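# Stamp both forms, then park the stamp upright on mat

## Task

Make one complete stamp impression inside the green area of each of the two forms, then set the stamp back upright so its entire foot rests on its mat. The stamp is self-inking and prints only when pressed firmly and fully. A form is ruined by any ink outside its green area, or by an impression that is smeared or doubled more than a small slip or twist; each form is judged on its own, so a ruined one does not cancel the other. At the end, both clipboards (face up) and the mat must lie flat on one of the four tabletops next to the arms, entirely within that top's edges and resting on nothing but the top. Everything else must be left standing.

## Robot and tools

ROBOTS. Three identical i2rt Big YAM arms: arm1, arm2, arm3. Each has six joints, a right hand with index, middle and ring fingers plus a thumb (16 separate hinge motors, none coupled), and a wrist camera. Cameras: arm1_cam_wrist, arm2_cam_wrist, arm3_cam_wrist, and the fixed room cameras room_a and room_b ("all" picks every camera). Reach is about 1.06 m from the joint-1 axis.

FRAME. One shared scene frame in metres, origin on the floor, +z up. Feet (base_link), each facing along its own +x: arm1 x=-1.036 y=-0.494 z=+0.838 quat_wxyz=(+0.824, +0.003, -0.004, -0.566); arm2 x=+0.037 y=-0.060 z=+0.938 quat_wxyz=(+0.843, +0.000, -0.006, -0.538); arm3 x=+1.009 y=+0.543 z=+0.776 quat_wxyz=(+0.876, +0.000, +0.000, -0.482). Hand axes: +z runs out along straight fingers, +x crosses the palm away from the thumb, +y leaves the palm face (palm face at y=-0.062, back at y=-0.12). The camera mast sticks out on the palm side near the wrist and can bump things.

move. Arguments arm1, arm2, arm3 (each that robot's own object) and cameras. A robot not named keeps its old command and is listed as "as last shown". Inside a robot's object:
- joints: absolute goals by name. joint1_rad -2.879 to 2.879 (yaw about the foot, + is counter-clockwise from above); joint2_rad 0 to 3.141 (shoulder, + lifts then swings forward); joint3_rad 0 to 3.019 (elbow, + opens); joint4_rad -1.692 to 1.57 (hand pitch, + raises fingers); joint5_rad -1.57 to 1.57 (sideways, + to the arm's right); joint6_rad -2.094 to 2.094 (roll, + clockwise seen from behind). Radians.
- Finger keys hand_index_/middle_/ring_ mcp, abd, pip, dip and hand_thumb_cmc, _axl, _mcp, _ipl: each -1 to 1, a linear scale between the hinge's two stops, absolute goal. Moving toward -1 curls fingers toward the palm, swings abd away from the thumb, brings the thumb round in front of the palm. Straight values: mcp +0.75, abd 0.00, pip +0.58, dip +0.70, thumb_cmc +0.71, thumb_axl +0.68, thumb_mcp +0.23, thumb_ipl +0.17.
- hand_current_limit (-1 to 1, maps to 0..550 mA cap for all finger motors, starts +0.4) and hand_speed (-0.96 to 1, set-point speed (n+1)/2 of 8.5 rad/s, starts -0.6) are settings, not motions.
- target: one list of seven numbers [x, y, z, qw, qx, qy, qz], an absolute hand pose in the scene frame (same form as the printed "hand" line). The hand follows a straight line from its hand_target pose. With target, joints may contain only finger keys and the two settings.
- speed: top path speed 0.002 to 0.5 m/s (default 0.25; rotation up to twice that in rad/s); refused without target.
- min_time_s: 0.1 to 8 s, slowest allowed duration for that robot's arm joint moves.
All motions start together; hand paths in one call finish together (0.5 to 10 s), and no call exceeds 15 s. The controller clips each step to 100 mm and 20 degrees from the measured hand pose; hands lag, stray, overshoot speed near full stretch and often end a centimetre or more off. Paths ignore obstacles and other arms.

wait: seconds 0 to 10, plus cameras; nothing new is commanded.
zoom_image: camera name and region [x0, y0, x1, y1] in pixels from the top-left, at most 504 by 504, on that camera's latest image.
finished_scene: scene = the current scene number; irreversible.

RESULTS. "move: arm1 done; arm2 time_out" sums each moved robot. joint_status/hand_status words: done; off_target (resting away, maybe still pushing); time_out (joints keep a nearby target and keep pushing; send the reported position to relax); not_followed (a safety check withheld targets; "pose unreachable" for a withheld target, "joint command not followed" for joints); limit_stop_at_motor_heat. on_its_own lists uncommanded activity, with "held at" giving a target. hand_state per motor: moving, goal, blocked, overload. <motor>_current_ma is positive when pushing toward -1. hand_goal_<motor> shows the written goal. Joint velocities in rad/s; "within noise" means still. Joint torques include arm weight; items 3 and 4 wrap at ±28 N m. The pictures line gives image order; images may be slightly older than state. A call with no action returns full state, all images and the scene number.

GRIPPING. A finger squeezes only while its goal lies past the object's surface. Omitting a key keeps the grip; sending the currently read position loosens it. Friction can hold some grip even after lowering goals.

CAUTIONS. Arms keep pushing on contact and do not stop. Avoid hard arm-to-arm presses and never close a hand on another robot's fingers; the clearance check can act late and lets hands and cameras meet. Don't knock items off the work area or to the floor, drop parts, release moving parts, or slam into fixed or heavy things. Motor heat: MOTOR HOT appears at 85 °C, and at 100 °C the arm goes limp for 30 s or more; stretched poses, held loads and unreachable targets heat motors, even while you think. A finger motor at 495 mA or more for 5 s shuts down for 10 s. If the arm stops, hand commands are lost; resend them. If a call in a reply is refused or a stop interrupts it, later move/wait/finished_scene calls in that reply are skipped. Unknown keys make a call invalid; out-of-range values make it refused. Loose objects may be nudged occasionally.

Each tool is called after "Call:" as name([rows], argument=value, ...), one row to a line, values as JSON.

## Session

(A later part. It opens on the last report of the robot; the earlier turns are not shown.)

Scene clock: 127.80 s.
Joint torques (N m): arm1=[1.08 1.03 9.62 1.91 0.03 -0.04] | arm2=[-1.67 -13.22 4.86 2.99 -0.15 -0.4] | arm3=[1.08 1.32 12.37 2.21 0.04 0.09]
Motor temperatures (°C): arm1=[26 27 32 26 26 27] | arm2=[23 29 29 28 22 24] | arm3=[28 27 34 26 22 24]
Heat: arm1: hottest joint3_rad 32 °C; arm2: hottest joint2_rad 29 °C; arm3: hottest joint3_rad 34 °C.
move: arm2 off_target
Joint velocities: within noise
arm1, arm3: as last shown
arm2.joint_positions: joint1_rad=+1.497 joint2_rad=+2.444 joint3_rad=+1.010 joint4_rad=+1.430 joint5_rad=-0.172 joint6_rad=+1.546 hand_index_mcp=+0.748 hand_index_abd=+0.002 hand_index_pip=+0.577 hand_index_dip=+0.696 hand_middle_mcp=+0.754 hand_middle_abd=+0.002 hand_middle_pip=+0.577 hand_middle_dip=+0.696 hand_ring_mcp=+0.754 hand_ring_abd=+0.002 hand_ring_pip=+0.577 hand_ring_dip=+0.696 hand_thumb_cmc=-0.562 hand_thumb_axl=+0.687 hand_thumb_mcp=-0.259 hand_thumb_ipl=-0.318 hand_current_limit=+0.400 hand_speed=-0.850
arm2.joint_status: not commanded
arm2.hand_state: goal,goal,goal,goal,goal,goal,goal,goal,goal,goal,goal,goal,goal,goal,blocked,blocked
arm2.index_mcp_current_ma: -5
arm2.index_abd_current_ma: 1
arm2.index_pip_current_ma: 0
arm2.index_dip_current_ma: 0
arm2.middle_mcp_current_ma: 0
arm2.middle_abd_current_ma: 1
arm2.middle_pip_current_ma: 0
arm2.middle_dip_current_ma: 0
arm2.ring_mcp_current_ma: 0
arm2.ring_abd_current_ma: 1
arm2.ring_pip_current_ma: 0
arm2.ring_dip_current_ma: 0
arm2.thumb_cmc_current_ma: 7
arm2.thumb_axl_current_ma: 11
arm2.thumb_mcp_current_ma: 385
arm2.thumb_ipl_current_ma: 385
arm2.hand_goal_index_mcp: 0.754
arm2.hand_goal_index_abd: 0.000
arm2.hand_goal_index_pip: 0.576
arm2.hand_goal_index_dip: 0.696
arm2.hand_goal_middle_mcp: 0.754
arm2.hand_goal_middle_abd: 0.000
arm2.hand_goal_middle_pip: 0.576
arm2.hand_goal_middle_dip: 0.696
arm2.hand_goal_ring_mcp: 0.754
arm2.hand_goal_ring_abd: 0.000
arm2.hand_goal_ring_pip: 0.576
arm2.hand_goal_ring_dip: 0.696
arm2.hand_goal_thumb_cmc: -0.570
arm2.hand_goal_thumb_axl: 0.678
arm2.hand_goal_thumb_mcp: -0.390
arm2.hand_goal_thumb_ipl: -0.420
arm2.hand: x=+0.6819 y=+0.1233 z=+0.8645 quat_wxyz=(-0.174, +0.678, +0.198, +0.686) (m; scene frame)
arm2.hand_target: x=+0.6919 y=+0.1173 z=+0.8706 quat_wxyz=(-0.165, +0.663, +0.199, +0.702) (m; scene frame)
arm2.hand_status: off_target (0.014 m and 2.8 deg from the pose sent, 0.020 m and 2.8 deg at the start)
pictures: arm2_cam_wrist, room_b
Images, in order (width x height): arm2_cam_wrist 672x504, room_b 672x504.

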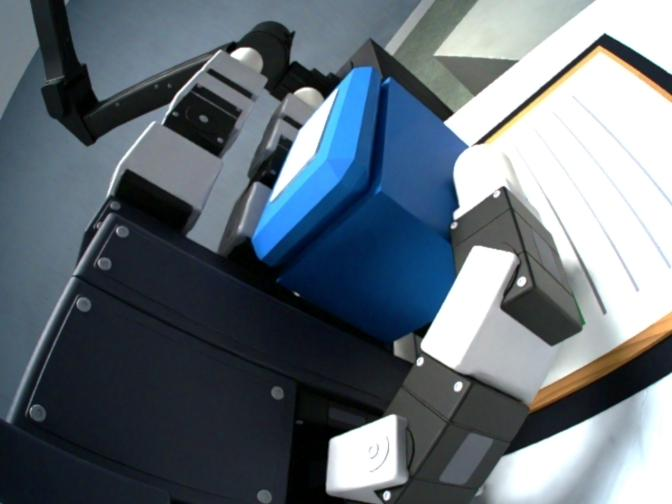

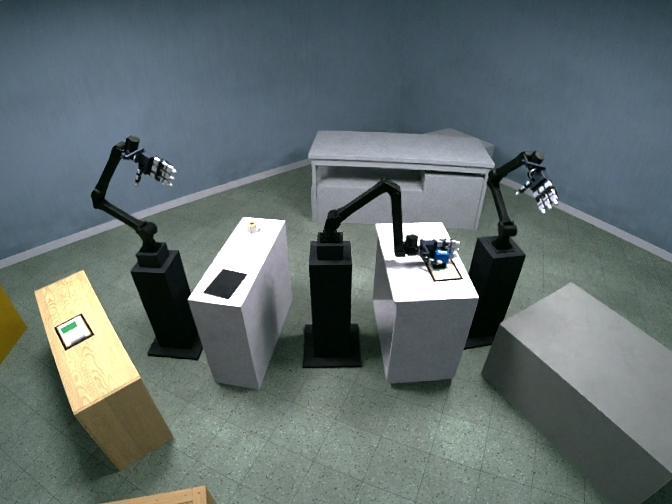

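Call:
move(arm2={"target": [0.6925, 0.1175, 0.863, 0.1655, -0.6632, -0.1996, -0.703], "speed": 0.03}, cameras=["arm2_cam_wrist", "room_b"])

Call:
zoom_image(camera="room_b", region=[400, 200, 480, 300])

Call:
zoom_image(camera="arm2_cam_wrist", region=[220, 20, 672, 504])

Scene clock: 129.67 s.
Joint torques (N m): arm1=[1.03 0.97 9.62 1.89 0.03 -0.04] | arm2=[-1.67 -13.04 4.81 2.78 -0.16 -0.37] | arm3=[1.2 1.2 12.31 2.22 0.04 0.08]
Motor temperatures (°C): arm1=[26 27 32 26 26 27] | arm2=[23 29 29 28 22 24] | arm3=[28 27 34 26 22 24]
Heat: arm1: hottest joint3_rad 32 °C; arm2: hottest joint2_rad 29 °C; arm3: hottest joint3_rad 34 °C.
move: arm2 off_target
Joint velocities: within noise
arm1, arm3: as last shown
arm2.joint_positions: joint1_rad=+1.497 joint2_rad=+2.459 joint3_rad=+1.020 joint4_rad=+1.447 joint5_rad=-0.172 joint6_rad=+1.544 hand_index_mcp=+0.748 hand_index_abd=+0.002 hand_index_pip=+0.577 hand_index_dip=+0.696 hand_middle_mcp=+0.754 hand_middle_abd=+0.002 hand_middle_pip=+0.577 hand_middle_dip=+0.696 hand_ring_mcp=+0.754 hand_ring_abd=+0.002 hand_ring_pip=+0.577 hand_ring_dip=+0.696 hand_thumb_cmc=-0.562 hand_thumb_axl=+0.687 hand_thumb_mcp=-0.259 hand_thumb_ipl=-0.319 hand_current_limit=+0.400 hand_speed=-0.850
arm2.joint_status: not commanded
arm2.hand_state: goal,goal,goal,goal,goal,goal,goal,goal,goal,goal,goal,goal,goal,goal,blocked,blocked
arm2.index_mcp_current_ma: -6
arm2.index_abd_current_ma: 1
arm2.index_pip_current_ma: 0
arm2.index_dip_current_ma: 0
arm2.middle_mcp_current_ma: 0
arm2.middle_abd_current_ma: 1
arm2.middle_pip_current_ma: 0
arm2.middle_dip_current_ma: 0
arm2.ring_mcp_current_ma: 0
arm2.ring_abd_current_ma: 1
arm2.ring_pip_current_ma: 0
arm2.ring_dip_current_ma: 0
arm2.thumb_cmc_current_ma: 7
arm2.thumb_axl_current_ma: 11
arm2.thumb_mcp_current_ma: 385
arm2.thumb_ipl_current_ma: 384
arm2.hand_goal_index_mcp: 0.754
arm2.hand_goal_index_abd: 0.000
arm2.hand_goal_index_pip: 0.576
arm2.hand_goal_index_dip: 0.696
arm2.hand_goal_middle_mcp: 0.754
arm2.hand_goal_middle_abd: 0.000
arm2.hand_goal_middle_pip: 0.576
arm2.hand_goal_middle_dip: 0.696
arm2.hand_goal_ring_mcp: 0.754
arm2.hand_goal_ring_abd: 0.000
arm2.hand_goal_ring_pip: 0.576
arm2.hand_goal_ring_dip: 0.696
arm2.hand_goal_thumb_cmc: -0.570
arm2.hand_goal_thumb_axl: 0.678
arm2.hand_goal_thumb_mcp: -0.390
arm2.hand_goal_thumb_ipl: -0.420
arm2.hand: x=+0.6829 y=+0.1236 z=+0.8623 quat_wxyz=(-0.174, +0.674, +0.198, +0.690) (m; scene frame)
arm2.hand_target: x=+0.6920 y=+0.1173 z=+0.8632 quat_wxyz=(-0.165, +0.663, +0.199, +0.702) (m; scene frame)
arm2.hand_status: off_target (0.011 m and 2.2 deg from the pose sent, 0.012 m and 2.8 deg at the start)
pictures: arm2_cam_wrist, room_b
Images, in order (width x height): arm2_cam_wrist 672x504, room_b 672x504.

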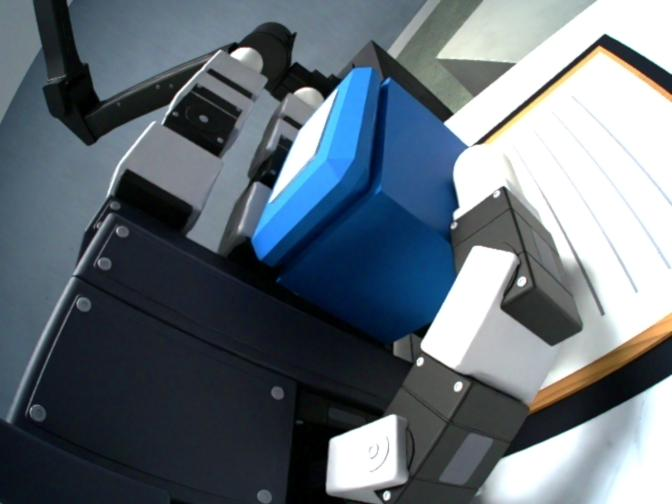

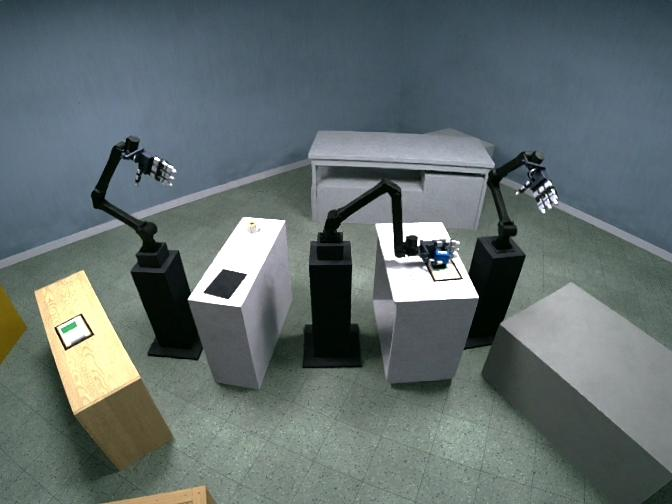

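Scaled by 5.040 from the camera's 672x504 image, which has a finer 960x720 frame.

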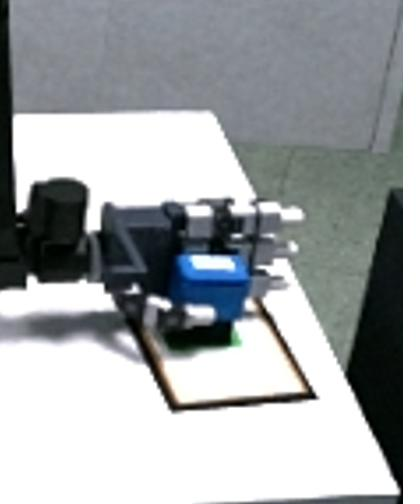

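Scaled by 1.041 from the camera's 672x504 image, which has a finer 960x720 frame.

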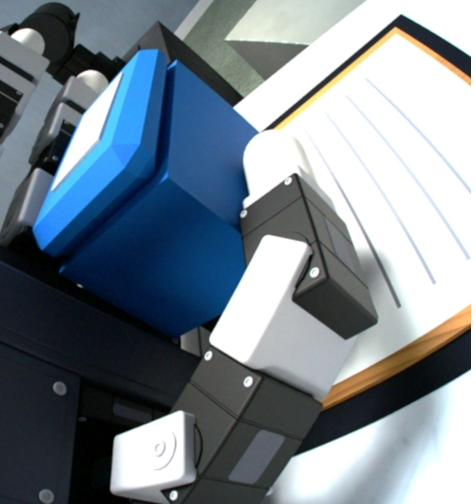

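Call:
move(arm2={"joints": {"hand_thumb_mcp": 0.0, "hand_thumb_ipl": -0.1}}, cameras=["arm2_cam_wrist", "room_b"])

Call:
move(arm2={"joints": {"hand_thumb_mcp": 0.226, "hand_thumb_ipl": 0.168, "hand_speed": -0.7}}, cameras=["arm2_cam_wrist", "room_b"])

Call:
zoom_image(camera="room_b", region=[400, 200, 480, 300])

Call:
zoom_image(camera="arm2_cam_wrist", region=[220, 20, 672, 504])

Scene clock: 131.63 s.
Joint torques (N m): arm1=[1.08 0.97 9.62 1.89 0.03 -0.04] | arm2=[-1.67 -12.92 4.31 2.56 -0.14 -0.35] | arm3=[0.91 1.73 12.29 2.15 0.06 0.07]
Motor temperatures (°C): arm1=[26 27 32 26 26 27] | arm2=[23 30 29 28 22 24] | arm3=[28 27 34 26 22 24]
Heat: arm1: hottest joint3_rad 32 °C; arm2: hottest joint2_rad 30 °C; arm3: hottest joint3_rad 34 °C.
move: arm2 done
Joint velocities: within noise
arm1, arm3: as last shown
arm2.joint_positions: joint1_rad=+1.496 joint2_rad=+2.459 joint3_rad=+1.028 joint4_rad=+1.451 joint5_rad=-0.173 joint6_rad=+1.540 hand_index_mcp=+0.752 hand_index_abd=+0.002 hand_index_pip=+0.577 hand_index_dip=+0.696 hand_middle_mcp=+0.754 hand_middle_abd=+0.002 hand_middle_pip=+0.577 hand_middle_dip=+0.696 hand_ring_mcp=+0.754 hand_ring_abd=+0.002 hand_ring_pip=+0.577 hand_ring_dip=+0.696 hand_thumb_cmc=-0.562 hand_thumb_axl=+0.684 hand_thumb_mcp=-0.002 hand_thumb_ipl=-0.102 hand_current_limit=+0.400 hand_speed=-0.850
arm2.joint_status: all done
arm2.hand_state: goal,goal,goal,goal,goal,goal,goal,goal,goal,goal,goal,goal,goal,goal,goal,goal
arm2.index_mcp_current_ma: -1
arm2.index_abd_current_ma: 1
arm2.index_pip_current_ma: 0
arm2.index_dip_current_ma: 0
arm2.middle_mcp_current_ma: 0
arm2.middle_abd_current_ma: 1
arm2.middle_pip_current_ma: 0
arm2.middle_dip_current_ma: 0
arm2.ring_mcp_current_ma: 0
arm2.ring_abd_current_ma: 1
arm2.ring_pip_current_ma: 0
arm2.ring_dip_current_ma: 0
arm2.thumb_cmc_current_ma: 7
arm2.thumb_axl_current_ma: 7
arm2.thumb_mcp_current_ma: -1
arm2.thumb_ipl_current_ma: -2
arm2.hand_goal_index_mcp: 0.754
arm2.hand_goal_index_abd: 0.000
arm2.hand_goal_index_pip: 0.576
arm2.hand_goal_index_dip: 0.696
arm2.hand_goal_middle_mcp: 0.754
arm2.hand_goal_middle_abd: 0.000
arm2.hand_goal_middle_pip: 0.576
arm2.hand_goal_middle_dip: 0.696
arm2.hand_goal_ring_mcp: 0.754
arm2.hand_goal_ring_abd: 0.000
arm2.hand_goal_ring_pip: 0.576
arm2.hand_goal_ring_dip: 0.696
arm2.hand_goal_thumb_cmc: -0.570
arm2.hand_goal_thumb_axl: 0.678
arm2.hand_goal_thumb_mcp: 0.000
arm2.hand_goal_thumb_ipl: -0.100
arm2.hand: x=+0.6862 y=+0.1246 z=+0.8663 quat_wxyz=(-0.173, +0.669, +0.199, +0.695) (m; scene frame)
arm2.hand_target: x=+0.6919 y=+0.1172 z=+0.8630 quat_wxyz=(-0.165, +0.663, +0.199, +0.702) (m; scene frame)
arm2.hand_status: not commanded
pictures: arm2_cam_wrist, room_b
Images, in order (width x height): arm2_cam_wrist 672x504, room_b 672x504.

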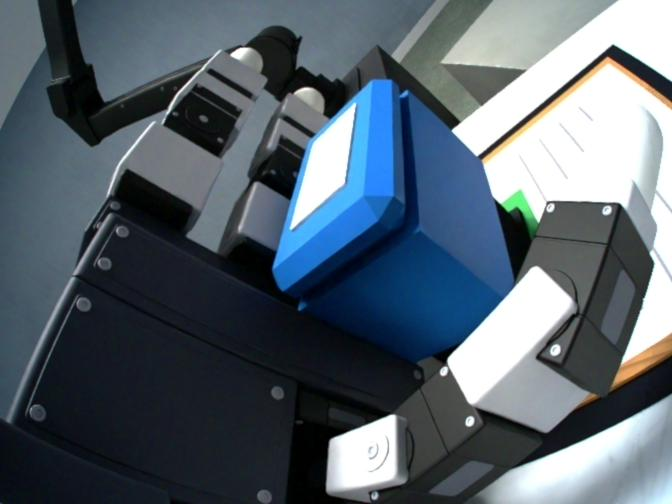

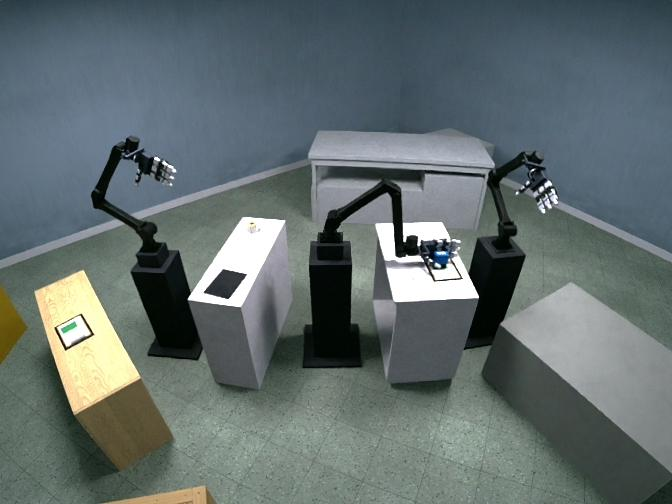

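Scene clock: 132.43 s.
Joint torques (N m): arm1=[1.08 1.03 9.62 1.89 0.03 -0.04] | arm2=[-1.67 -12.98 4.27 2.55 -0.13 -0.35] | arm3=[0.62 1.49 12.26 1.99 0.07 0.08]
Motor temperatures (°C): arm1=[26 27 32 26 26 27] | arm2=[23 30 29 28 22 24] | arm3=[28 27 34 26 22 24]
Heat: arm1: hottest joint3_rad 32 °C; arm2: hottest joint2_rad 30 °C; arm3: hottest joint3_rad 34 °C.
move: arm2 done
Joint velocities: within noise
arm1.joint_positions: joint1_rad=+1.491 joint2_rad=+0.596 joint3_rad=+1.412 joint4_rad=-1.322 joint5_rad=+0.085 joint6_rad=+1.563 hand_index_mcp=+0.755 hand_index_abd=+0.001 hand_index_pip=+0.577 hand_index_dip=+0.696 hand_middle_mcp=+0.755 hand_middle_abd=+0.001 hand_middle_pip=+0.577 hand_middle_dip=+0.696 hand_ring_mcp=+0.755 hand_ring_abd=+0.001 hand_ring_pip=+0.577 hand_ring_dip=+0.696 hand_thumb_cmc=+0.716 hand_thumb_axl=+0.677 hand_thumb_mcp=+0.226 hand_thumb_ipl=+0.168 hand_current_limit=+0.400 hand_speed=-0.600
arm1.joint_status: not commanded
arm1.hand_state: goal,goal,goal,goal,goal,goal,goal,goal,goal,goal,goal,goal,goal,goal,goal,goal
arm1.index_mcp_current_ma: 1
arm1.index_abd_current_ma: 1
arm1.index_pip_current_ma: 1
arm1.index_dip_current_ma: 0
arm1.middle_mcp_current_ma: 1
arm1.middle_abd_current_ma: 1
arm1.middle_pip_current_ma: 1
arm1.middle_dip_current_ma: 0
arm1.ring_mcp_current_ma: 1
arm1.ring_abd_current_ma: 1
arm1.ring_pip_current_ma: 1
arm1.ring_dip_current_ma: 0
arm1.thumb_cmc_current_ma: 2
arm1.thumb_axl_current_ma: -1
arm1.thumb_mcp_current_ma: 0
arm1.thumb_ipl_current_ma: 0
arm1.hand_goal_index_mcp: 0.754
arm1.hand_goal_index_abd: 0.000
arm1.hand_goal_index_pip: 0.576
arm1.hand_goal_index_dip: 0.696
arm1.hand_goal_middle_mcp: 0.754
arm1.hand_goal_middle_abd: 0.000
arm1.hand_goal_middle_pip: 0.576
arm1.hand_goal_middle_dip: 0.696
arm1.hand_goal_ring_mcp: 0.754
arm1.hand_goal_ring_abd: 0.000
arm1.hand_goal_ring_pip: 0.576
arm1.hand_goal_ring_dip: 0.696
arm1.hand_goal_thumb_cmc: 0.714
arm1.hand_goal_thumb_axl: 0.678
arm1.hand_goal_thumb_mcp: 0.226
arm1.hand_goal_thumb_ipl: 0.168
arm1.hand: x=-0.8141 y=-0.5320 z=+1.3829 quat_wxyz=(-0.034, +0.852, +0.105, +0.512) (m; scene frame)
arm1.hand_target: x=-0.8162 y=-0.5304 z=+1.3947 quat_wxyz=(-0.041, +0.844, +0.104, +0.524) (m; scene frame)
arm1.hand_status: not commanded
arm2.joint_positions: joint1_rad=+1.496 joint2_rad=+2.459 joint3_rad=+1.028 joint4_rad=+1.451 joint5_rad=-0.173 joint6_rad=+1.540 hand_index_mcp=+0.752 hand_index_abd=+0.002 hand_index_pip=+0.577 hand_index_dip=+0.696 hand_middle_mcp=+0.754 hand_middle_abd=+0.002 hand_middle_pip=+0.577 hand_middle_dip=+0.696 hand_ring_mcp=+0.754 hand_ring_abd=+0.002 hand_ring_pip=+0.577 hand_ring_dip=+0.696 hand_thumb_cmc=-0.562 hand_thumb_axl=+0.680 hand_thumb_mcp=+0.224 hand_thumb_ipl=+0.166 hand_current_limit=+0.400 hand_speed=-0.700
arm2.joint_status: all done
arm2.hand_state: goal,goal,goal,goal,goal,goal,goal,goal,goal,goal,goal,goal,goal,goal,goal,goal
arm2.index_mcp_current_ma: -1
arm2.index_abd_current_ma: 1
arm2.index_pip_current_ma: 0
arm2.index_dip_current_ma: 0
arm2.middle_mcp_current_ma: 0
arm2.middle_abd_current_ma: 1
arm2.middle_pip_current_ma: 0
arm2.middle_dip_current_ma: 0
arm2.ring_mcp_current_ma: 0
arm2.ring_abd_current_ma: 1
arm2.ring_pip_current_ma: 0
arm2.ring_dip_current_ma: 0
arm2.thumb_cmc_current_ma: 7
arm2.thumb_axl_current_ma: 2
arm2.thumb_mcp_current_ma: -1
arm2.thumb_ipl_current_ma: -2
arm2.hand_goal_index_mcp: 0.754
arm2.hand_goal_index_abd: 0.000
arm2.hand_goal_index_pip: 0.576
arm2.hand_goal_index_dip: 0.696
arm2.hand_goal_middle_mcp: 0.754
arm2.hand_goal_middle_abd: 0.000
arm2.hand_goal_middle_pip: 0.576
arm2.hand_goal_middle_dip: 0.696
arm2.hand_goal_ring_mcp: 0.754
arm2.hand_goal_ring_abd: 0.000
arm2.hand_goal_ring_pip: 0.576
arm2.hand_goal_ring_dip: 0.696
arm2.hand_goal_thumb_cmc: -0.570
arm2.hand_goal_thumb_axl: 0.678
arm2.hand_goal_thumb_mcp: 0.226
arm2.hand_goal_thumb_ipl: 0.168
arm2.hand: x=+0.6862 y=+0.1246 z=+0.8663 quat_wxyz=(-0.173, +0.669, +0.199, +0.695) (m; scene frame)
arm2.hand_target: x=+0.6919 y=+0.1172 z=+0.8630 quat_wxyz=(-0.165, +0.663, +0.199, +0.702) (m; scene frame)
arm2.hand_status: not commanded
arm3: as last shown
pictures: arm2_cam_wrist, room_b
Images, in order (width x height): arm2_cam_wrist 672x504, room_b 672x504.

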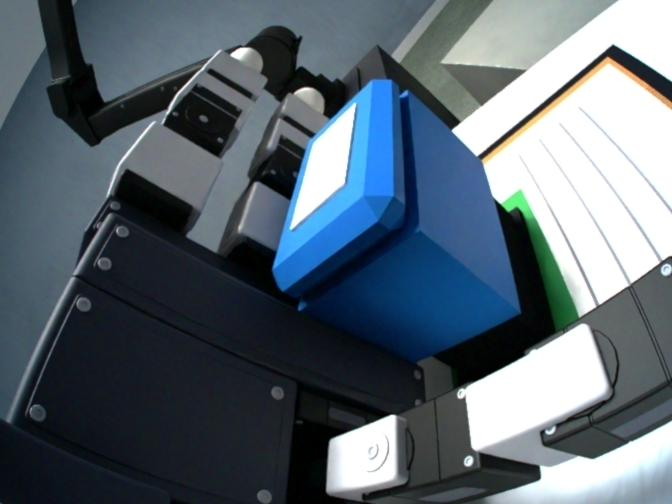

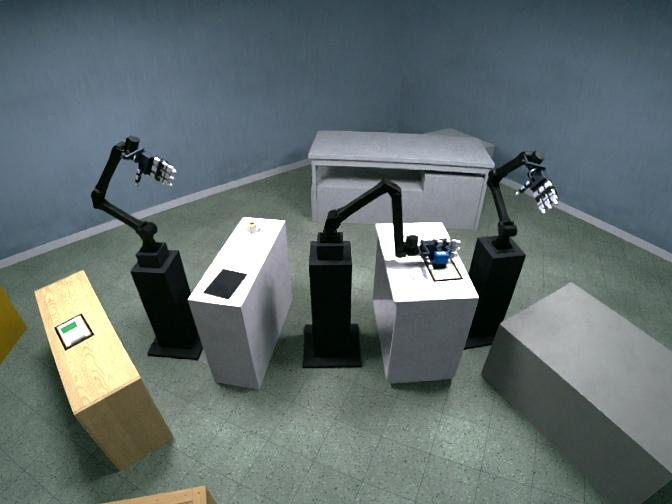

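Scaled by 5.040 from the camera's 672x504 image, which has a finer 960x720 frame.

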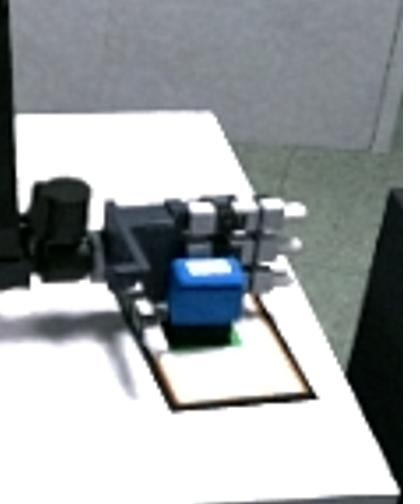

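Scaled by 1.041 from the camera's 672x504 image, which has a finer 960x720 frame.

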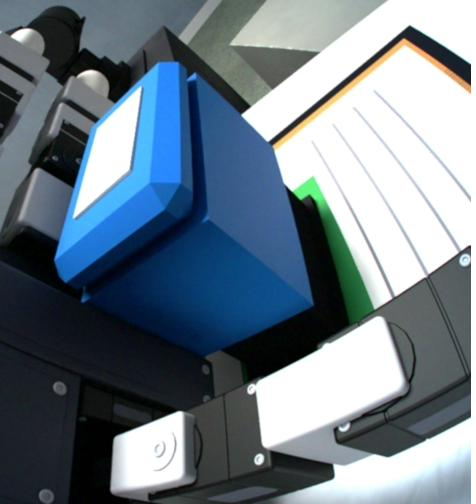

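Call:
move(arm2={"target": [0.681, 0.138, 0.868, 0.1655, -0.6632, -0.1996, -0.703], "speed": 0.04}, cameras=["arm2_cam_wrist"])

Scene clock: 135.20 s.
Joint torques (N m): arm1=[1.08 1.03 9.62 1.89 0.03 -0.04] | arm2=[1.26 -14.04 3.18 2.52 0.12 -0.35] | arm3=[1.32 1.2 12.38 2.04 0.05 0.05]
Motor temperatures (°C): arm1=[26 27 32 26 26 27] | arm2=[23 30 29 28 22 24] | arm3=[28 27 34 26 22 24]
Heat: arm1: hottest joint3_rad 32 °C; arm2: hottest joint2_rad 30 °C; arm3: hottest joint3_rad 34 °C.
move: arm2 off_target
Joint velocities: within noise
arm1, arm3: as last shown
arm2.joint_positions: joint1_rad=+1.512 joint2_rad=+2.459 joint3_rad=+1.028 joint4_rad=+1.453 joint5_rad=-0.132 joint6_rad=+1.538 hand_index_mcp=+0.752 hand_index_abd=+0.002 hand_index_pip=+0.577 hand_index_dip=+0.696 hand_middle_mcp=+0.754 hand_middle_abd=+0.002 hand_middle_pip=+0.577 hand_middle_dip=+0.696 hand_ring_mcp=+0.754 hand_ring_abd=+0.002 hand_ring_pip=+0.577 hand_ring_dip=+0.696 hand_thumb_cmc=-0.562 hand_thumb_axl=+0.680 hand_thumb_mcp=+0.224 hand_thumb_ipl=+0.166 hand_current_limit=+0.400 hand_speed=-0.700
arm2.joint_status: not commanded
arm2.hand_state: goal,goal,goal,goal,goal,goal,goal,goal,goal,goal,goal,goal,goal,goal,goal,goal
arm2.index_mcp_current_ma: -1
arm2.index_abd_current_ma: 1
arm2.index_pip_current_ma: 0
arm2.index_dip_current_ma: 0
arm2.middle_mcp_current_ma: 0
arm2.middle_abd_current_ma: 1
arm2.middle_pip_current_ma: 0
arm2.middle_dip_current_ma: 0
arm2.ring_mcp_current_ma: 0
arm2.ring_abd_current_ma: 1
arm2.ring_pip_current_ma: 0
arm2.ring_dip_current_ma: 0
arm2.thumb_cmc_current_ma: 7
arm2.thumb_axl_current_ma: 2
arm2.thumb_mcp_current_ma: -1
arm2.thumb_ipl_current_ma: -2
arm2.hand_goal_index_mcp: 0.754
arm2.hand_goal_index_abd: 0.000
arm2.hand_goal_index_pip: 0.576
arm2.hand_goal_index_dip: 0.696
arm2.hand_goal_middle_mcp: 0.754
arm2.hand_goal_middle_abd: 0.000
arm2.hand_goal_middle_pip: 0.576
arm2.hand_goal_middle_dip: 0.696
arm2.hand_goal_ring_mcp: 0.754
arm2.hand_goal_ring_abd: 0.000
arm2.hand_goal_ring_pip: 0.576
arm2.hand_goal_ring_dip: 0.696
arm2.hand_goal_thumb_cmc: -0.570
arm2.hand_goal_thumb_axl: 0.678
arm2.hand_goal_thumb_mcp: 0.226
arm2.hand_goal_thumb_ipl: 0.168
arm2.hand: x=+0.6839 y=+0.1266 z=+0.8669 quat_wxyz=(-0.164, +0.671, +0.191, +0.698) (m; scene frame)
arm2.hand_target: x=+0.6808 y=+0.1378 z=+0.8679 quat_wxyz=(-0.165, +0.663, +0.199, +0.702) (m; scene frame)
arm2.hand_status: off_target (0.012 m and 1.5 deg from the pose sent, 0.014 m and 1.5 deg at the start)
pictures: arm2_cam_wrist
Images, in order (width x height): arm2_cam_wrist 672x504.

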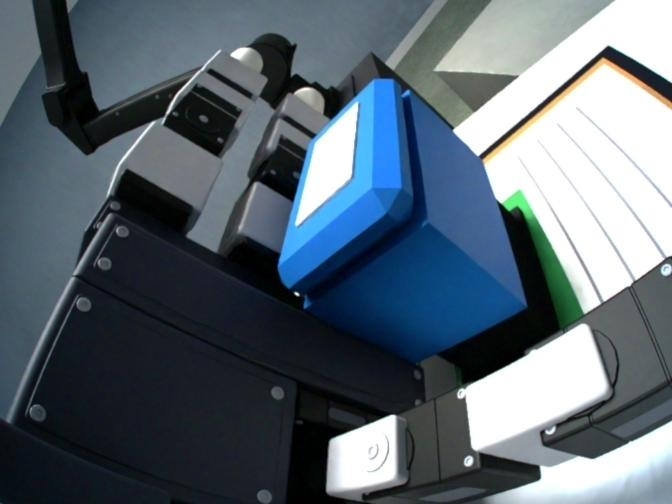

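Call:
move(arm2={"target": [0.671, 0.156, 0.870, 0.1655, -0.6632, -0.1996, -0.703], "speed": 0.04}, cameras=["arm2_cam_wrist", "room_b"])

Scene clock: 136.50 s.
Joint torques (N m): arm1=[1.08 1.03 9.62 1.91 0.03 -0.04] | arm2=[0.67 -14.56 2.59 2.56 0.14 -0.35] | arm3=[0.56 1.67 12.33 2.26 0.05 0.08]
Motor temperatures (°C): arm1=[26 27 32 26 26 27] | arm2=[23 30 29 28 22 24] | arm3=[28 27 34 26 22 24]
Heat: arm1: hottest joint3_rad 32 °C; arm2: hottest joint2_rad 30 °C; arm3: hottest joint3_rad 34 °C.
move: arm2 done
Joint velocities: within noise
arm1: as last shown
arm2.joint_positions: joint1_rad=+1.560 joint2_rad=+2.459 joint3_rad=+1.028 joint4_rad=+1.453 joint5_rad=-0.090 joint6_rad=+1.537 hand_index_mcp=+0.753 hand_index_abd=+0.002 hand_index_pip=+0.577 hand_index_dip=+0.696 hand_middle_mcp=+0.754 hand_middle_abd=+0.002 hand_middle_pip=+0.577 hand_middle_dip=+0.696 hand_ring_mcp=+0.754 hand_ring_abd=+0.002 hand_ring_pip=+0.577 hand_ring_dip=+0.696 hand_thumb_cmc=-0.562 hand_thumb_axl=+0.680 hand_thumb_mcp=+0.224 hand_thumb_ipl=+0.166 hand_current_limit=+0.400 hand_speed=-0.700
arm2.joint_status: not commanded
arm2.hand_state: goal,goal,goal,goal,goal,goal,goal,goal,goal,goal,goal,goal,goal,goal,goal,goal
arm2.index_mcp_current_ma: -1
arm2.index_abd_current_ma: 1
arm2.index_pip_current_ma: 0
arm2.index_dip_current_ma: 0
arm2.middle_mcp_current_ma: 0
arm2.middle_abd_current_ma: 1
arm2.middle_pip_current_ma: 0
arm2.middle_dip_current_ma: 0
arm2.ring_mcp_current_ma: 0
arm2.ring_abd_current_ma: 1
arm2.ring_pip_current_ma: 0
arm2.ring_dip_current_ma: 0
arm2.thumb_cmc_current_ma: 7
arm2.thumb_axl_current_ma: 2
arm2.thumb_mcp_current_ma: -1
arm2.thumb_ipl_current_ma: -2
arm2.hand_goal_index_mcp: 0.754
arm2.hand_goal_index_abd: 0.000
arm2.hand_goal_index_pip: 0.576
arm2.hand_goal_index_dip: 0.696
arm2.hand_goal_middle_mcp: 0.754
arm2.hand_goal_middle_abd: 0.000
arm2.hand_goal_middle_pip: 0.576
arm2.hand_goal_middle_dip: 0.696
arm2.hand_goal_ring_mcp: 0.754
arm2.hand_goal_ring_abd: 0.000
arm2.hand_goal_ring_pip: 0.576
arm2.hand_goal_ring_dip: 0.696
arm2.hand_goal_thumb_cmc: -0.570
arm2.hand_goal_thumb_axl: 0.678
arm2.hand_goal_thumb_mcp: 0.226
arm2.hand_goal_thumb_ipl: 0.168
arm2.hand: x=+0.6746 y=+0.1496 z=+0.8667 quat_wxyz=(-0.166, +0.670, +0.193, +0.697) (m; scene frame)
arm2.hand_target: x=+0.6710 y=+0.1559 z=+0.8699 quat_wxyz=(-0.165, +0.663, +0.199, +0.702) (m; scene frame)
arm2.hand_status: done (0.008 m and 1.3 deg from the pose sent, 0.032 m and 1.5 deg at the start)
arm3.joint_positions: joint1_rad=-0.017 joint2_rad=+0.604 joint3_rad=+1.299 joint4_rad=-1.193 joint5_rad=-0.002 joint6_rad=+1.285 hand_index_mcp=+0.755 hand_index_abd=+0.001 hand_index_pip=+0.577 hand_index_dip=+0.696 hand_middle_mcp=+0.755 hand_middle_abd=+0.001 hand_middle_pip=+0.577 hand_middle_dip=+0.696 hand_ring_mcp=+0.755 hand_ring_abd=+0.001 hand_ring_pip=+0.577 hand_ring_dip=+0.696 hand_thumb_cmc=+0.715 hand_thumb_axl=+0.677 hand_thumb_mcp=+0.226 hand_thumb_ipl=+0.168 hand_current_limit=+0.400 hand_speed=-0.600
arm3.joint_status: not commanded
arm3.hand_state: goal,goal,goal,goal,goal,goal,goal,goal,goal,goal,goal,goal,goal,goal,goal,goal
arm3.index_mcp_current_ma: 0
arm3.index_abd_current_ma: 0
arm3.index_pip_current_ma: 0
arm3.index_dip_current_ma: 0
arm3.middle_mcp_current_ma: 0
arm3.middle_abd_current_ma: 0
arm3.middle_pip_current_ma: 0
arm3.middle_dip_current_ma: 0
arm3.ring_mcp_current_ma: 0
arm3.ring_abd_current_ma: 0
arm3.ring_pip_current_ma: 0
arm3.ring_dip_current_ma: 0
arm3.thumb_cmc_current_ma: 0
arm3.thumb_axl_current_ma: 0
arm3.thumb_mcp_current_ma: 0
arm3.thumb_ipl_current_ma: 0
arm3.hand_goal_index_mcp: 0.754
arm3.hand_goal_index_abd: 0.000
arm3.hand_goal_index_pip: 0.576
arm3.hand_goal_index_dip: 0.696
arm3.hand_goal_middle_mcp: 0.754
arm3.hand_goal_middle_abd: 0.000
arm3.hand_goal_middle_pip: 0.576
arm3.hand_goal_middle_dip: 0.696
arm3.hand_goal_ring_mcp: 0.754
arm3.hand_goal_ring_abd: 0.000
arm3.hand_goal_ring_pip: 0.576
arm3.hand_goal_ring_dip: 0.696
arm3.hand_goal_thumb_cmc: 0.714
arm3.hand_goal_thumb_axl: 0.678
arm3.hand_goal_thumb_mcp: 0.226
arm3.hand_goal_thumb_ipl: 0.168
arm3.hand: x=+1.0695 y=+0.2746 z=+1.3056 quat_wxyz=(+0.310, +0.802, -0.309, +0.406) (m; scene frame)
arm3.hand_target: x=+1.0680 y=+0.2844 z=+1.3302 quat_wxyz=(+0.316, +0.791, -0.304, +0.427) (m; scene frame)
arm3.hand_status: not commanded
pictures: arm2_cam_wrist, room_b
Images, in order (width x height): arm2_cam_wrist 672x504, room_b 672x504.

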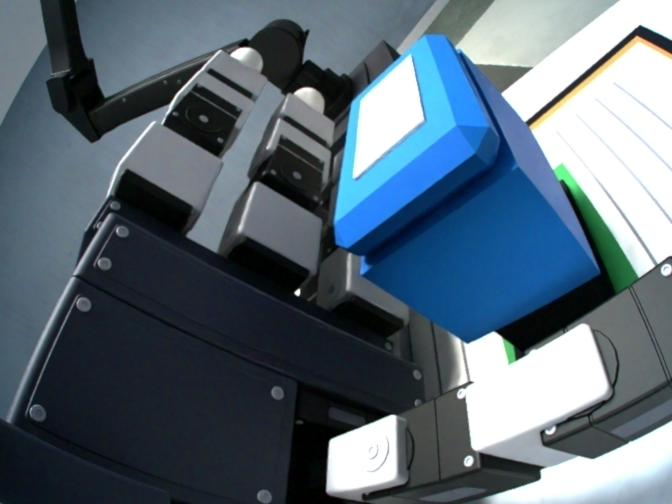

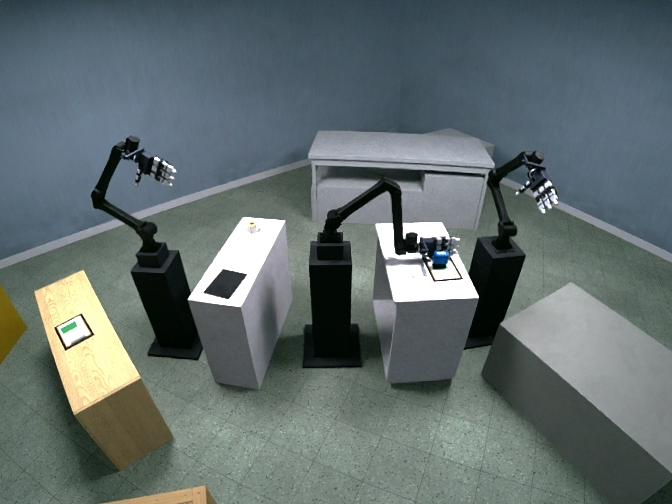

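Call:
move(arm2={"target": [0.665, 0.165, 0.99, 0.1862, -0.6711, -0.1798, -0.6949], "speed": 0.12})

Call:
move(arm2={"joints": {"hand_thumb_cmc": 0.3, "hand_speed": -0.5}}, arm3={"target": [0.66, 0.42, 1.05, 0.485, 0.291, -0.802, 0.193], "speed": 0.2}, cameras=["arm2_cam_wrist", "arm3_cam_wrist", "room_a", "room_b"])

Call:
zoom_image(camera="arm2_cam_wrist", region=[380, 100, 672, 450])

Call:
zoom_image(camera="arm3_cam_wrist", region=[300, 50, 600, 300])

Scene clock: 139.13 s.
Joint torques (N m): arm1=[1.03 1.03 9.62 1.89 0.03 -0.04] | arm2=[1.03 -14.51 3.88 1.59 0.14 -0.07] | arm3=[1.14 1.85 12.31 2.13 0.04 0.06]
Motor temperatures (°C): arm1=[26 27 32 26 26 27] | arm2=[23 30 29 28 22 24] | arm3=[28 27 34 26 22 24]
Heat: arm1: hottest joint3_rad 32 °C; arm2: hottest joint2_rad 30 °C; arm3: hottest joint3_rad 34 °C.
move: arm2 off_target
Joint velocities: within noise
arm1, arm3: as last shown
arm2.joint_positions: joint1_rad=+1.573 joint2_rad=+2.119 joint3_rad=+0.906 joint4_rad=+1.246 joint5_rad=-0.074 joint6_rad=+1.568 hand_index_mcp=+0.753 hand_index_abd=+0.002 hand_index_pip=+0.577 hand_index_dip=+0.696 hand_middle_mcp=+0.754 hand_middle_abd=+0.002 hand_middle_pip=+0.577 hand_middle_dip=+0.696 hand_ring_mcp=+0.754 hand_ring_abd=+0.002 hand_ring_pip=+0.577 hand_ring_dip=+0.696 hand_thumb_cmc=-0.562 hand_thumb_axl=+0.680 hand_thumb_mcp=+0.224 hand_thumb_ipl=+0.166 hand_current_limit=+0.400 hand_speed=-0.700
arm2.joint_status: not commanded
arm2.hand_state: goal,goal,goal,goal,goal,goal,goal,goal,goal,goal,goal,goal,goal,goal,goal,goal
arm2.index_mcp_current_ma: -1
arm2.index_abd_current_ma: 1
arm2.index_pip_current_ma: 0
arm2.index_dip_current_ma: 0
arm2.middle_mcp_current_ma: 0
arm2.middle_abd_current_ma: 1
arm2.middle_pip_current_ma: 0
arm2.middle_dip_current_ma: 0
arm2.ring_mcp_current_ma: 0
arm2.ring_abd_current_ma: 1
arm2.ring_pip_current_ma: 0
arm2.ring_dip_current_ma: 0
arm2.thumb_cmc_current_ma: 7
arm2.thumb_axl_current_ma: 2
arm2.thumb_mcp_current_ma: -1
arm2.thumb_ipl_current_ma: -2
arm2.hand_goal_index_mcp: 0.754
arm2.hand_goal_index_abd: 0.000
arm2.hand_goal_index_pip: 0.576
arm2.hand_goal_index_dip: 0.696
arm2.hand_goal_middle_mcp: 0.754
arm2.hand_goal_middle_abd: 0.000
arm2.hand_goal_middle_pip: 0.576
arm2.hand_goal_middle_dip: 0.696
arm2.hand_goal_ring_mcp: 0.754
arm2.hand_goal_ring_abd: 0.000
arm2.hand_goal_ring_pip: 0.576
arm2.hand_goal_ring_dip: 0.696
arm2.hand_goal_thumb_cmc: -0.570
arm2.hand_goal_thumb_axl: 0.678
arm2.hand_goal_thumb_mcp: 0.226
arm2.hand_goal_thumb_ipl: 0.168
arm2.hand: x=+0.6700 y=+0.1557 z=+0.9890 quat_wxyz=(-0.177, +0.669, +0.180, +0.699) (m; scene frame)
arm2.hand_target: x=+0.6650 y=+0.1648 z=+0.9899 quat_wxyz=(-0.186, +0.671, +0.180, +0.695) (m; scene frame)
arm2.hand_status: off_target (0.011 m and 1.2 deg from the pose sent, 0.125 m and 2.7 deg at the start)
pictures: none

Scene clock: 143.83 s.
Joint torques (N m): arm1=[1.03 1.03 9.62 1.89 0.03 -0.04] | arm2=[0.97 -14.45 3.89 1.58 0.14 -0.04] | arm3=[-1.38 0.21 10.09 3.12 -0.02 0.13]
Motor temperatures (°C): arm1=[26 27 32 26 26 27] | arm2=[23 31 29 27 22 24] | arm3=[28 27 34 26 22 24]
Heat: arm1: hottest joint3_rad 32 °C; arm2: hottest joint2_rad 31 °C; arm3: hottest joint3_rad 34 °C.
move: arm2 done; arm3 done
Joint velocities: within noise
arm1: as last shown
arm2.joint_positions: joint1_rad=+1.573 joint2_rad=+2.119 joint3_rad=+0.906 joint4_rad=+1.246 joint5_rad=-0.073 joint6_rad=+1.569 hand_index_mcp=+0.753 hand_index_abd=+0.002 hand_index_pip=+0.577 hand_index_dip=+0.696 hand_middle_mcp=+0.754 hand_middle_abd=+0.002 hand_middle_pip=+0.577 hand_middle_dip=+0.696 hand_ring_mcp=+0.754 hand_ring_abd=+0.002 hand_ring_pip=+0.577 hand_ring_dip=+0.696 hand_thumb_cmc=+0.302 hand_thumb_axl=+0.680 hand_thumb_mcp=+0.224 hand_thumb_ipl=+0.166 hand_current_limit=+0.400 hand_speed=-0.500
arm2.joint_status: all done
arm2.hand_state: goal,goal,goal,goal,goal,goal,goal,goal,goal,goal,goal,goal,goal,goal,goal,goal
arm2.index_mcp_current_ma: -1
arm2.index_abd_current_ma: 1
arm2.index_pip_current_ma: 0
arm2.index_dip_current_ma: 0
arm2.middle_mcp_current_ma: 0
arm2.middle_abd_current_ma: 1
arm2.middle_pip_current_ma: 0
arm2.middle_dip_current_ma: 0
arm2.ring_mcp_current_ma: 0
arm2.ring_abd_current_ma: 1
arm2.ring_pip_current_ma: 0
arm2.ring_dip_current_ma: 0
arm2.thumb_cmc_current_ma: 1
arm2.thumb_axl_current_ma: 2
arm2.thumb_mcp_current_ma: -1
arm2.thumb_ipl_current_ma: -2
arm2.hand_goal_index_mcp: 0.754
arm2.hand_goal_index_abd: 0.000
arm2.hand_goal_index_pip: 0.576
arm2.hand_goal_index_dip: 0.696
arm2.hand_goal_middle_mcp: 0.754
arm2.hand_goal_middle_abd: 0.000
arm2.hand_goal_middle_pip: 0.576
arm2.hand_goal_middle_dip: 0.696
arm2.hand_goal_ring_mcp: 0.754
arm2.hand_goal_ring_abd: 0.000
arm2.hand_goal_ring_pip: 0.576
arm2.hand_goal_ring_dip: 0.696
arm2.hand_goal_thumb_cmc: 0.300
arm2.hand_goal_thumb_axl: 0.678
arm2.hand_goal_thumb_mcp: 0.226
arm2.hand_goal_thumb_ipl: 0.168
arm2.hand: x=+0.6699 y=+0.1559 z=+0.9889 quat_wxyz=(-0.177, +0.669, +0.180, +0.699) (m; scene frame)
arm2.hand_target: x=+0.6650 y=+0.1649 z=+0.9899 quat_wxyz=(-0.186, +0.671, +0.180, +0.695) (m; scene frame)
arm2.hand_status: not commanded
arm3.joint_positions: joint1_rad=-1.662 joint2_rad=+0.631 joint3_rad=+0.639 joint4_rad=-0.504 joint5_rad=-0.242 joint6_rad=+1.462 hand_index_mcp=+0.755 hand_index_abd=+0.001 hand_index_pip=+0.577 hand_index_dip=+0.696 hand_middle_mcp=+0.755 hand_middle_abd=+0.001 hand_middle_pip=+0.577 hand_middle_dip=+0.696 hand_ring_mcp=+0.755 hand_ring_abd=+0.001 hand_ring_pip=+0.577 hand_ring_dip=+0.696 hand_thumb_cmc=+0.715 hand_thumb_axl=+0.677 hand_thumb_mcp=+0.226 hand_thumb_ipl=+0.168 hand_current_limit=+0.400 hand_speed=-0.600
arm3.joint_status: not commanded
arm3.hand_state: goal,goal,goal,goal,goal,goal,goal,goal,goal,goal,goal,goal,goal,goal,goal,goal
arm3.index_mcp_current_ma: 0
arm3.index_abd_current_ma: 0
arm3.index_pip_current_ma: 0
arm3.index_dip_current_ma: 0
arm3.middle_mcp_current_ma: 0
arm3.middle_abd_current_ma: 0
arm3.middle_pip_current_ma: 0
arm3.middle_dip_current_ma: 0
arm3.ring_mcp_current_ma: 0
arm3.ring_abd_current_ma: 0
arm3.ring_pip_current_ma: 0
arm3.ring_dip_current_ma: 0
arm3.thumb_cmc_current_ma: 0
arm3.thumb_axl_current_ma: 0
arm3.thumb_mcp_current_ma: 0
arm3.thumb_ipl_current_ma: 0
arm3.hand_goal_index_mcp: 0.754
arm3.hand_goal_index_abd: 0.000
arm3.hand_goal_index_pip: 0.576
arm3.hand_goal_index_dip: 0.696
arm3.hand_goal_middle_mcp: 0.754
arm3.hand_goal_middle_abd: 0.000
arm3.hand_goal_middle_pip: 0.576
arm3.hand_goal_middle_dip: 0.696
arm3.hand_goal_ring_mcp: 0.754
arm3.hand_goal_ring_abd: 0.000
arm3.hand_goal_ring_pip: 0.576
arm3.hand_goal_ring_dip: 0.696
arm3.hand_goal_thumb_cmc: 0.714
arm3.hand_goal_thumb_axl: 0.678
arm3.hand_goal_thumb_mcp: 0.226
arm3.hand_goal_thumb_ipl: 0.168
arm3.hand: x=+0.6654 y=+0.4156 z=+1.0511 quat_wxyz=(+0.481, +0.305, -0.799, +0.194) (m; scene frame)
arm3.hand_target: x=+0.6602 y=+0.4201 z=+1.0501 quat_wxyz=(+0.485, +0.291, -0.802, +0.193) (m; scene frame)
arm3.hand_status: done (0.007 m and 1.7 deg from the pose sent, 0.504 m and 89.6 deg at the start)
pictures: arm2_cam_wrist, arm3_cam_wrist, room_a, room_b
Images, in order (width x height): arm2_cam_wrist 672x504, arm3_cam_wrist 672x504, room_a 672x504, room_b 672x504.

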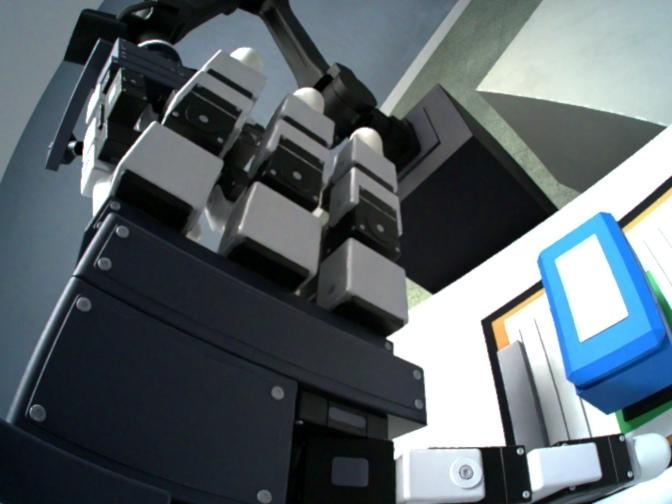

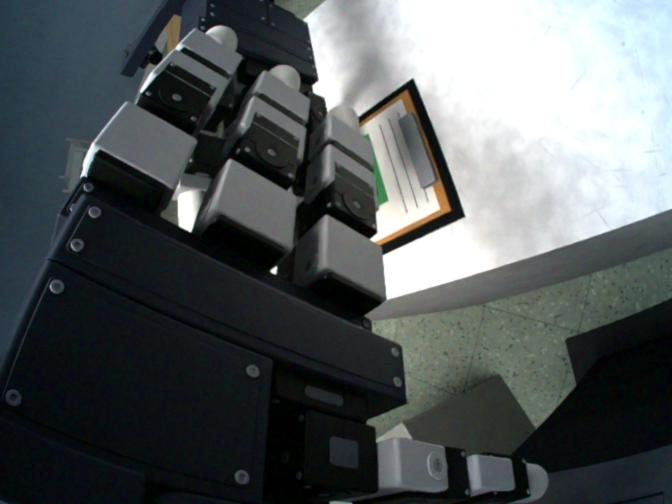

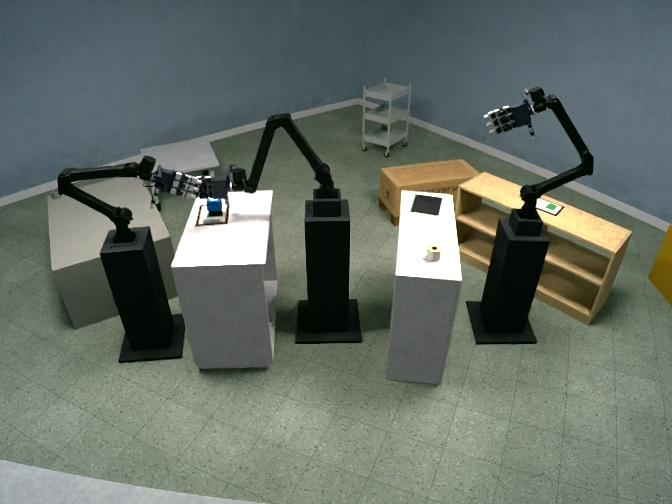

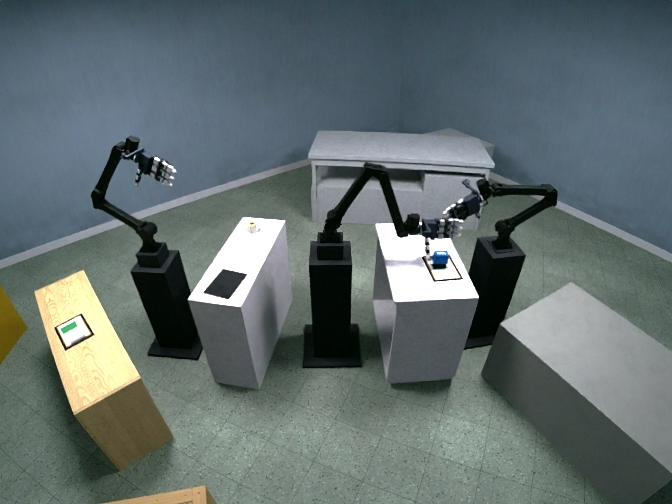

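Scaled by 1.440 from the camera's 672x504 image, which has a finer 960x720 frame.

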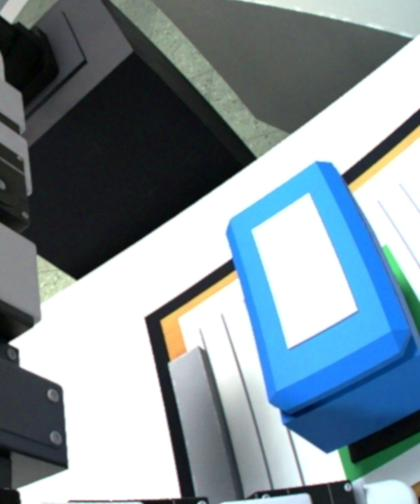

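Scaled by 1.680 from the camera's 672x504 image, which has a finer 960x720 frame.

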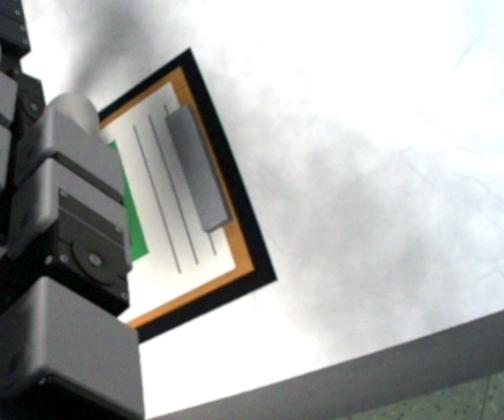

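Call:
move(arm3={"joints": {"joint1_rad": -1.2, "joint2_rad": 0.6, "joint3_rad": 1.0, "joint4_rad": -0.9}, "min_time_s": 3}, arm2={"target": [0.65, 0.11, 1.09, 0.183, -0.683, -0.183, -0.683], "speed": 0.15}, cameras=["arm2_cam_wrist", "room_b"])

Call:
zoom_image(camera="arm2_cam_wrist", region=[380, 100, 672, 400])

Scene clock: 148.90 s.
Joint torques (N m): arm1=[1.03 0.97 9.62 1.91 0.03 -0.04] | arm2=[0.38 -11.46 5.49 1.59 -0.11 -0.07] | arm3=[1.44 -0.62 14.72 2.02 -0.24 -0.09]
Motor temperatures (°C): arm1=[26 27 33 26 26 27] | arm2=[23 31 29 27 22 24] | arm3=[28 27 36 26 22 23]
Heat: arm1: hottest joint3_rad 33 °C; arm2: hottest joint2_rad 31 °C; arm3: hottest joint3_rad 36 °C.
move: arm2 done; arm3 done
Joint velocities: within noise
arm1: as last shown
arm2.joint_positions: joint1_rad=+1.483 joint2_rad=+1.766 joint3_rad=+0.795 joint4_rad=+0.979 joint5_rad=-0.165 joint6_rad=+1.569 hand_index_mcp=+0.753 hand_index_abd=+0.003 hand_index_pip=+0.573 hand_index_dip=+0.696 hand_middle_mcp=+0.752 hand_middle_abd=+0.001 hand_middle_pip=+0.573 hand_middle_dip=+0.693 hand_ring_mcp=+0.754 hand_ring_abd=+0.002 hand_ring_pip=+0.577 hand_ring_dip=+0.696 hand_thumb_cmc=+0.302 hand_thumb_axl=+0.680 hand_thumb_mcp=+0.224 hand_thumb_ipl=+0.166 hand_current_limit=+0.400 hand_speed=-0.500
arm2.joint_status: not commanded
arm2.hand_state: goal,goal,goal,goal,goal,goal,goal,goal,goal,goal,goal,goal,goal,goal,goal,goal
arm2.index_mcp_current_ma: -1
arm2.index_abd_current_ma: 1
arm2.index_pip_current_ma: -1
arm2.index_dip_current_ma: 0
arm2.middle_mcp_current_ma: -1
arm2.middle_abd_current_ma: 0
arm2.middle_pip_current_ma: -1
arm2.middle_dip_current_ma: -2
arm2.ring_mcp_current_ma: 0
arm2.ring_abd_current_ma: 1
arm2.ring_pip_current_ma: 0
arm2.ring_dip_current_ma: 0
arm2.thumb_cmc_current_ma: 1
arm2.thumb_axl_current_ma: 2
arm2.thumb_mcp_current_ma: -1
arm2.thumb_ipl_current_ma: -2
arm2.hand_goal_index_mcp: 0.754
arm2.hand_goal_index_abd: 0.000
arm2.hand_goal_index_pip: 0.576
arm2.hand_goal_index_dip: 0.696
arm2.hand_goal_middle_mcp: 0.754
arm2.hand_goal_middle_abd: 0.000
arm2.hand_goal_middle_pip: 0.576
arm2.hand_goal_middle_dip: 0.696
arm2.hand_goal_ring_mcp: 0.754
arm2.hand_goal_ring_abd: 0.000
arm2.hand_goal_ring_pip: 0.576
arm2.hand_goal_ring_dip: 0.696
arm2.hand_goal_thumb_cmc: 0.300
arm2.hand_goal_thumb_axl: 0.678
arm2.hand_goal_thumb_mcp: 0.226
arm2.hand_goal_thumb_ipl: 0.168
arm2.hand: x=+0.6536 y=+0.1047 z=+1.0953 quat_wxyz=(-0.176, +0.678, +0.182, +0.690) (m; scene frame)
arm2.hand_target: x=+0.6500 y=+0.1100 z=+1.0901 quat_wxyz=(-0.183, +0.683, +0.183, +0.683) (m; scene frame)
arm2.hand_status: done (0.008 m and 1.2 deg from the pose sent, 0.113 m and 2.5 deg at the start)
arm3.joint_positions: joint1_rad=-1.217 joint2_rad=+0.607 joint3_rad=+0.936 joint4_rad=-0.893 joint5_rad=-0.237 joint6_rad=+1.481 hand_index_mcp=+0.754 hand_index_abd=+0.002 hand_index_pip=+0.577 hand_index_dip=+0.696 hand_middle_mcp=+0.751 hand_middle_abd=+0.005 hand_middle_pip=+0.575 hand_middle_dip=+0.696 hand_ring_mcp=+0.751 hand_ring_abd=+0.010 hand_ring_pip=+0.573 hand_ring_dip=+0.693 hand_thumb_cmc=+0.715 hand_thumb_axl=+0.677 hand_thumb_mcp=+0.226 hand_thumb_ipl=+0.168 hand_current_limit=+0.400 hand_speed=-0.600
arm3.joint_status: all done
arm3.hand_state: goal,goal,goal,goal,goal,goal,goal,goal,goal,goal,goal,goal,goal,goal,goal,goal
arm3.index_mcp_current_ma: 0
arm3.index_abd_current_ma: 0
arm3.index_pip_current_ma: 0
arm3.index_dip_current_ma: 0
arm3.middle_mcp_current_ma: 0
arm3.middle_abd_current_ma: 1
arm3.middle_pip_current_ma: 0
arm3.middle_dip_current_ma: 0
arm3.ring_mcp_current_ma: 0
arm3.ring_abd_current_ma: 2
arm3.ring_pip_current_ma: 0
arm3.ring_dip_current_ma: 0
arm3.thumb_cmc_current_ma: 0
arm3.thumb_axl_current_ma: 0
arm3.thumb_mcp_current_ma: 0
arm3.thumb_ipl_current_ma: 0
arm3.hand_goal_index_mcp: 0.754
arm3.hand_goal_index_abd: 0.000
arm3.hand_goal_index_pip: 0.576
arm3.hand_goal_index_dip: 0.696
arm3.hand_goal_middle_mcp: 0.754
arm3.hand_goal_middle_abd: 0.000
arm3.hand_goal_middle_pip: 0.576
arm3.hand_goal_middle_dip: 0.696
arm3.hand_goal_ring_mcp: 0.754
arm3.hand_goal_ring_abd: 0.000
arm3.hand_goal_ring_pip: 0.576
arm3.hand_goal_ring_dip: 0.696
arm3.hand_goal_thumb_cmc: 0.714
arm3.hand_goal_thumb_axl: 0.678
arm3.hand_goal_thumb_mcp: 0.226
arm3.hand_goal_thumb_ipl: 0.168
arm3.hand: x=+0.7763 y=+0.3112 z=+1.1486 quat_wxyz=(+0.396, +0.470, -0.734, +0.288) (m; scene frame)
arm3.hand_target: x=+0.7815 y=+0.3086 z=+1.1864 quat_wxyz=(+0.420, +0.474, -0.713, +0.300) (m; scene frame)
arm3.hand_status: not commanded
pictures: arm2_cam_wrist, room_b
Images, in order (width x height): arm2_cam_wrist 672x504, room_b 672x504.

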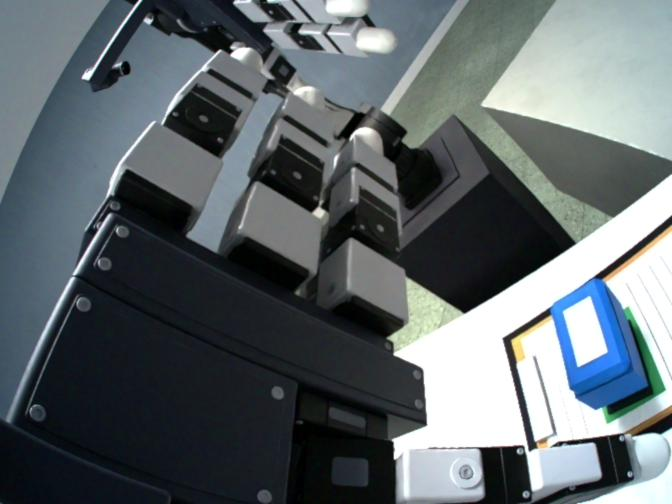

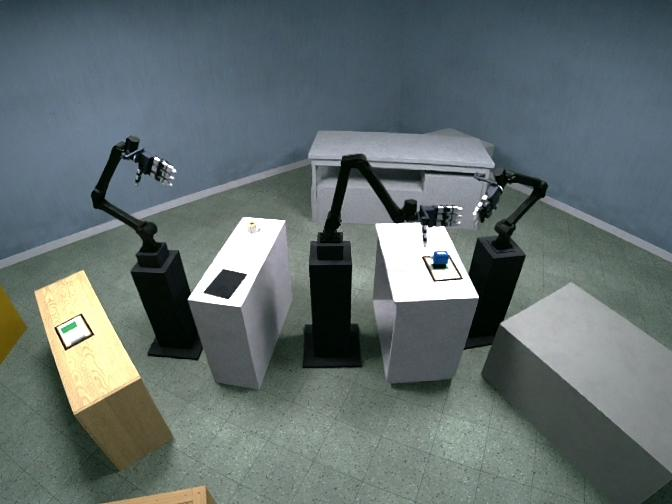

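Scaled by 1.680 from the camera's 672x504 image, which has a finer 960x720 frame.

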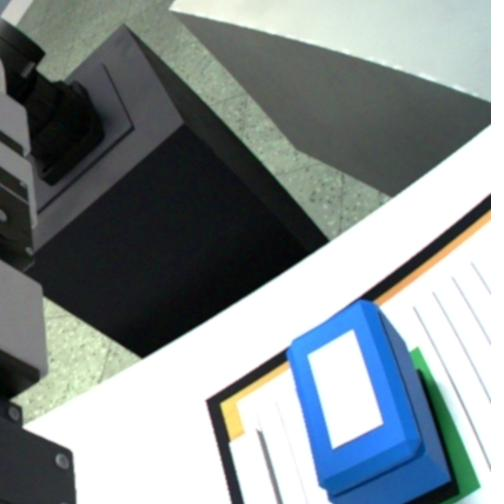

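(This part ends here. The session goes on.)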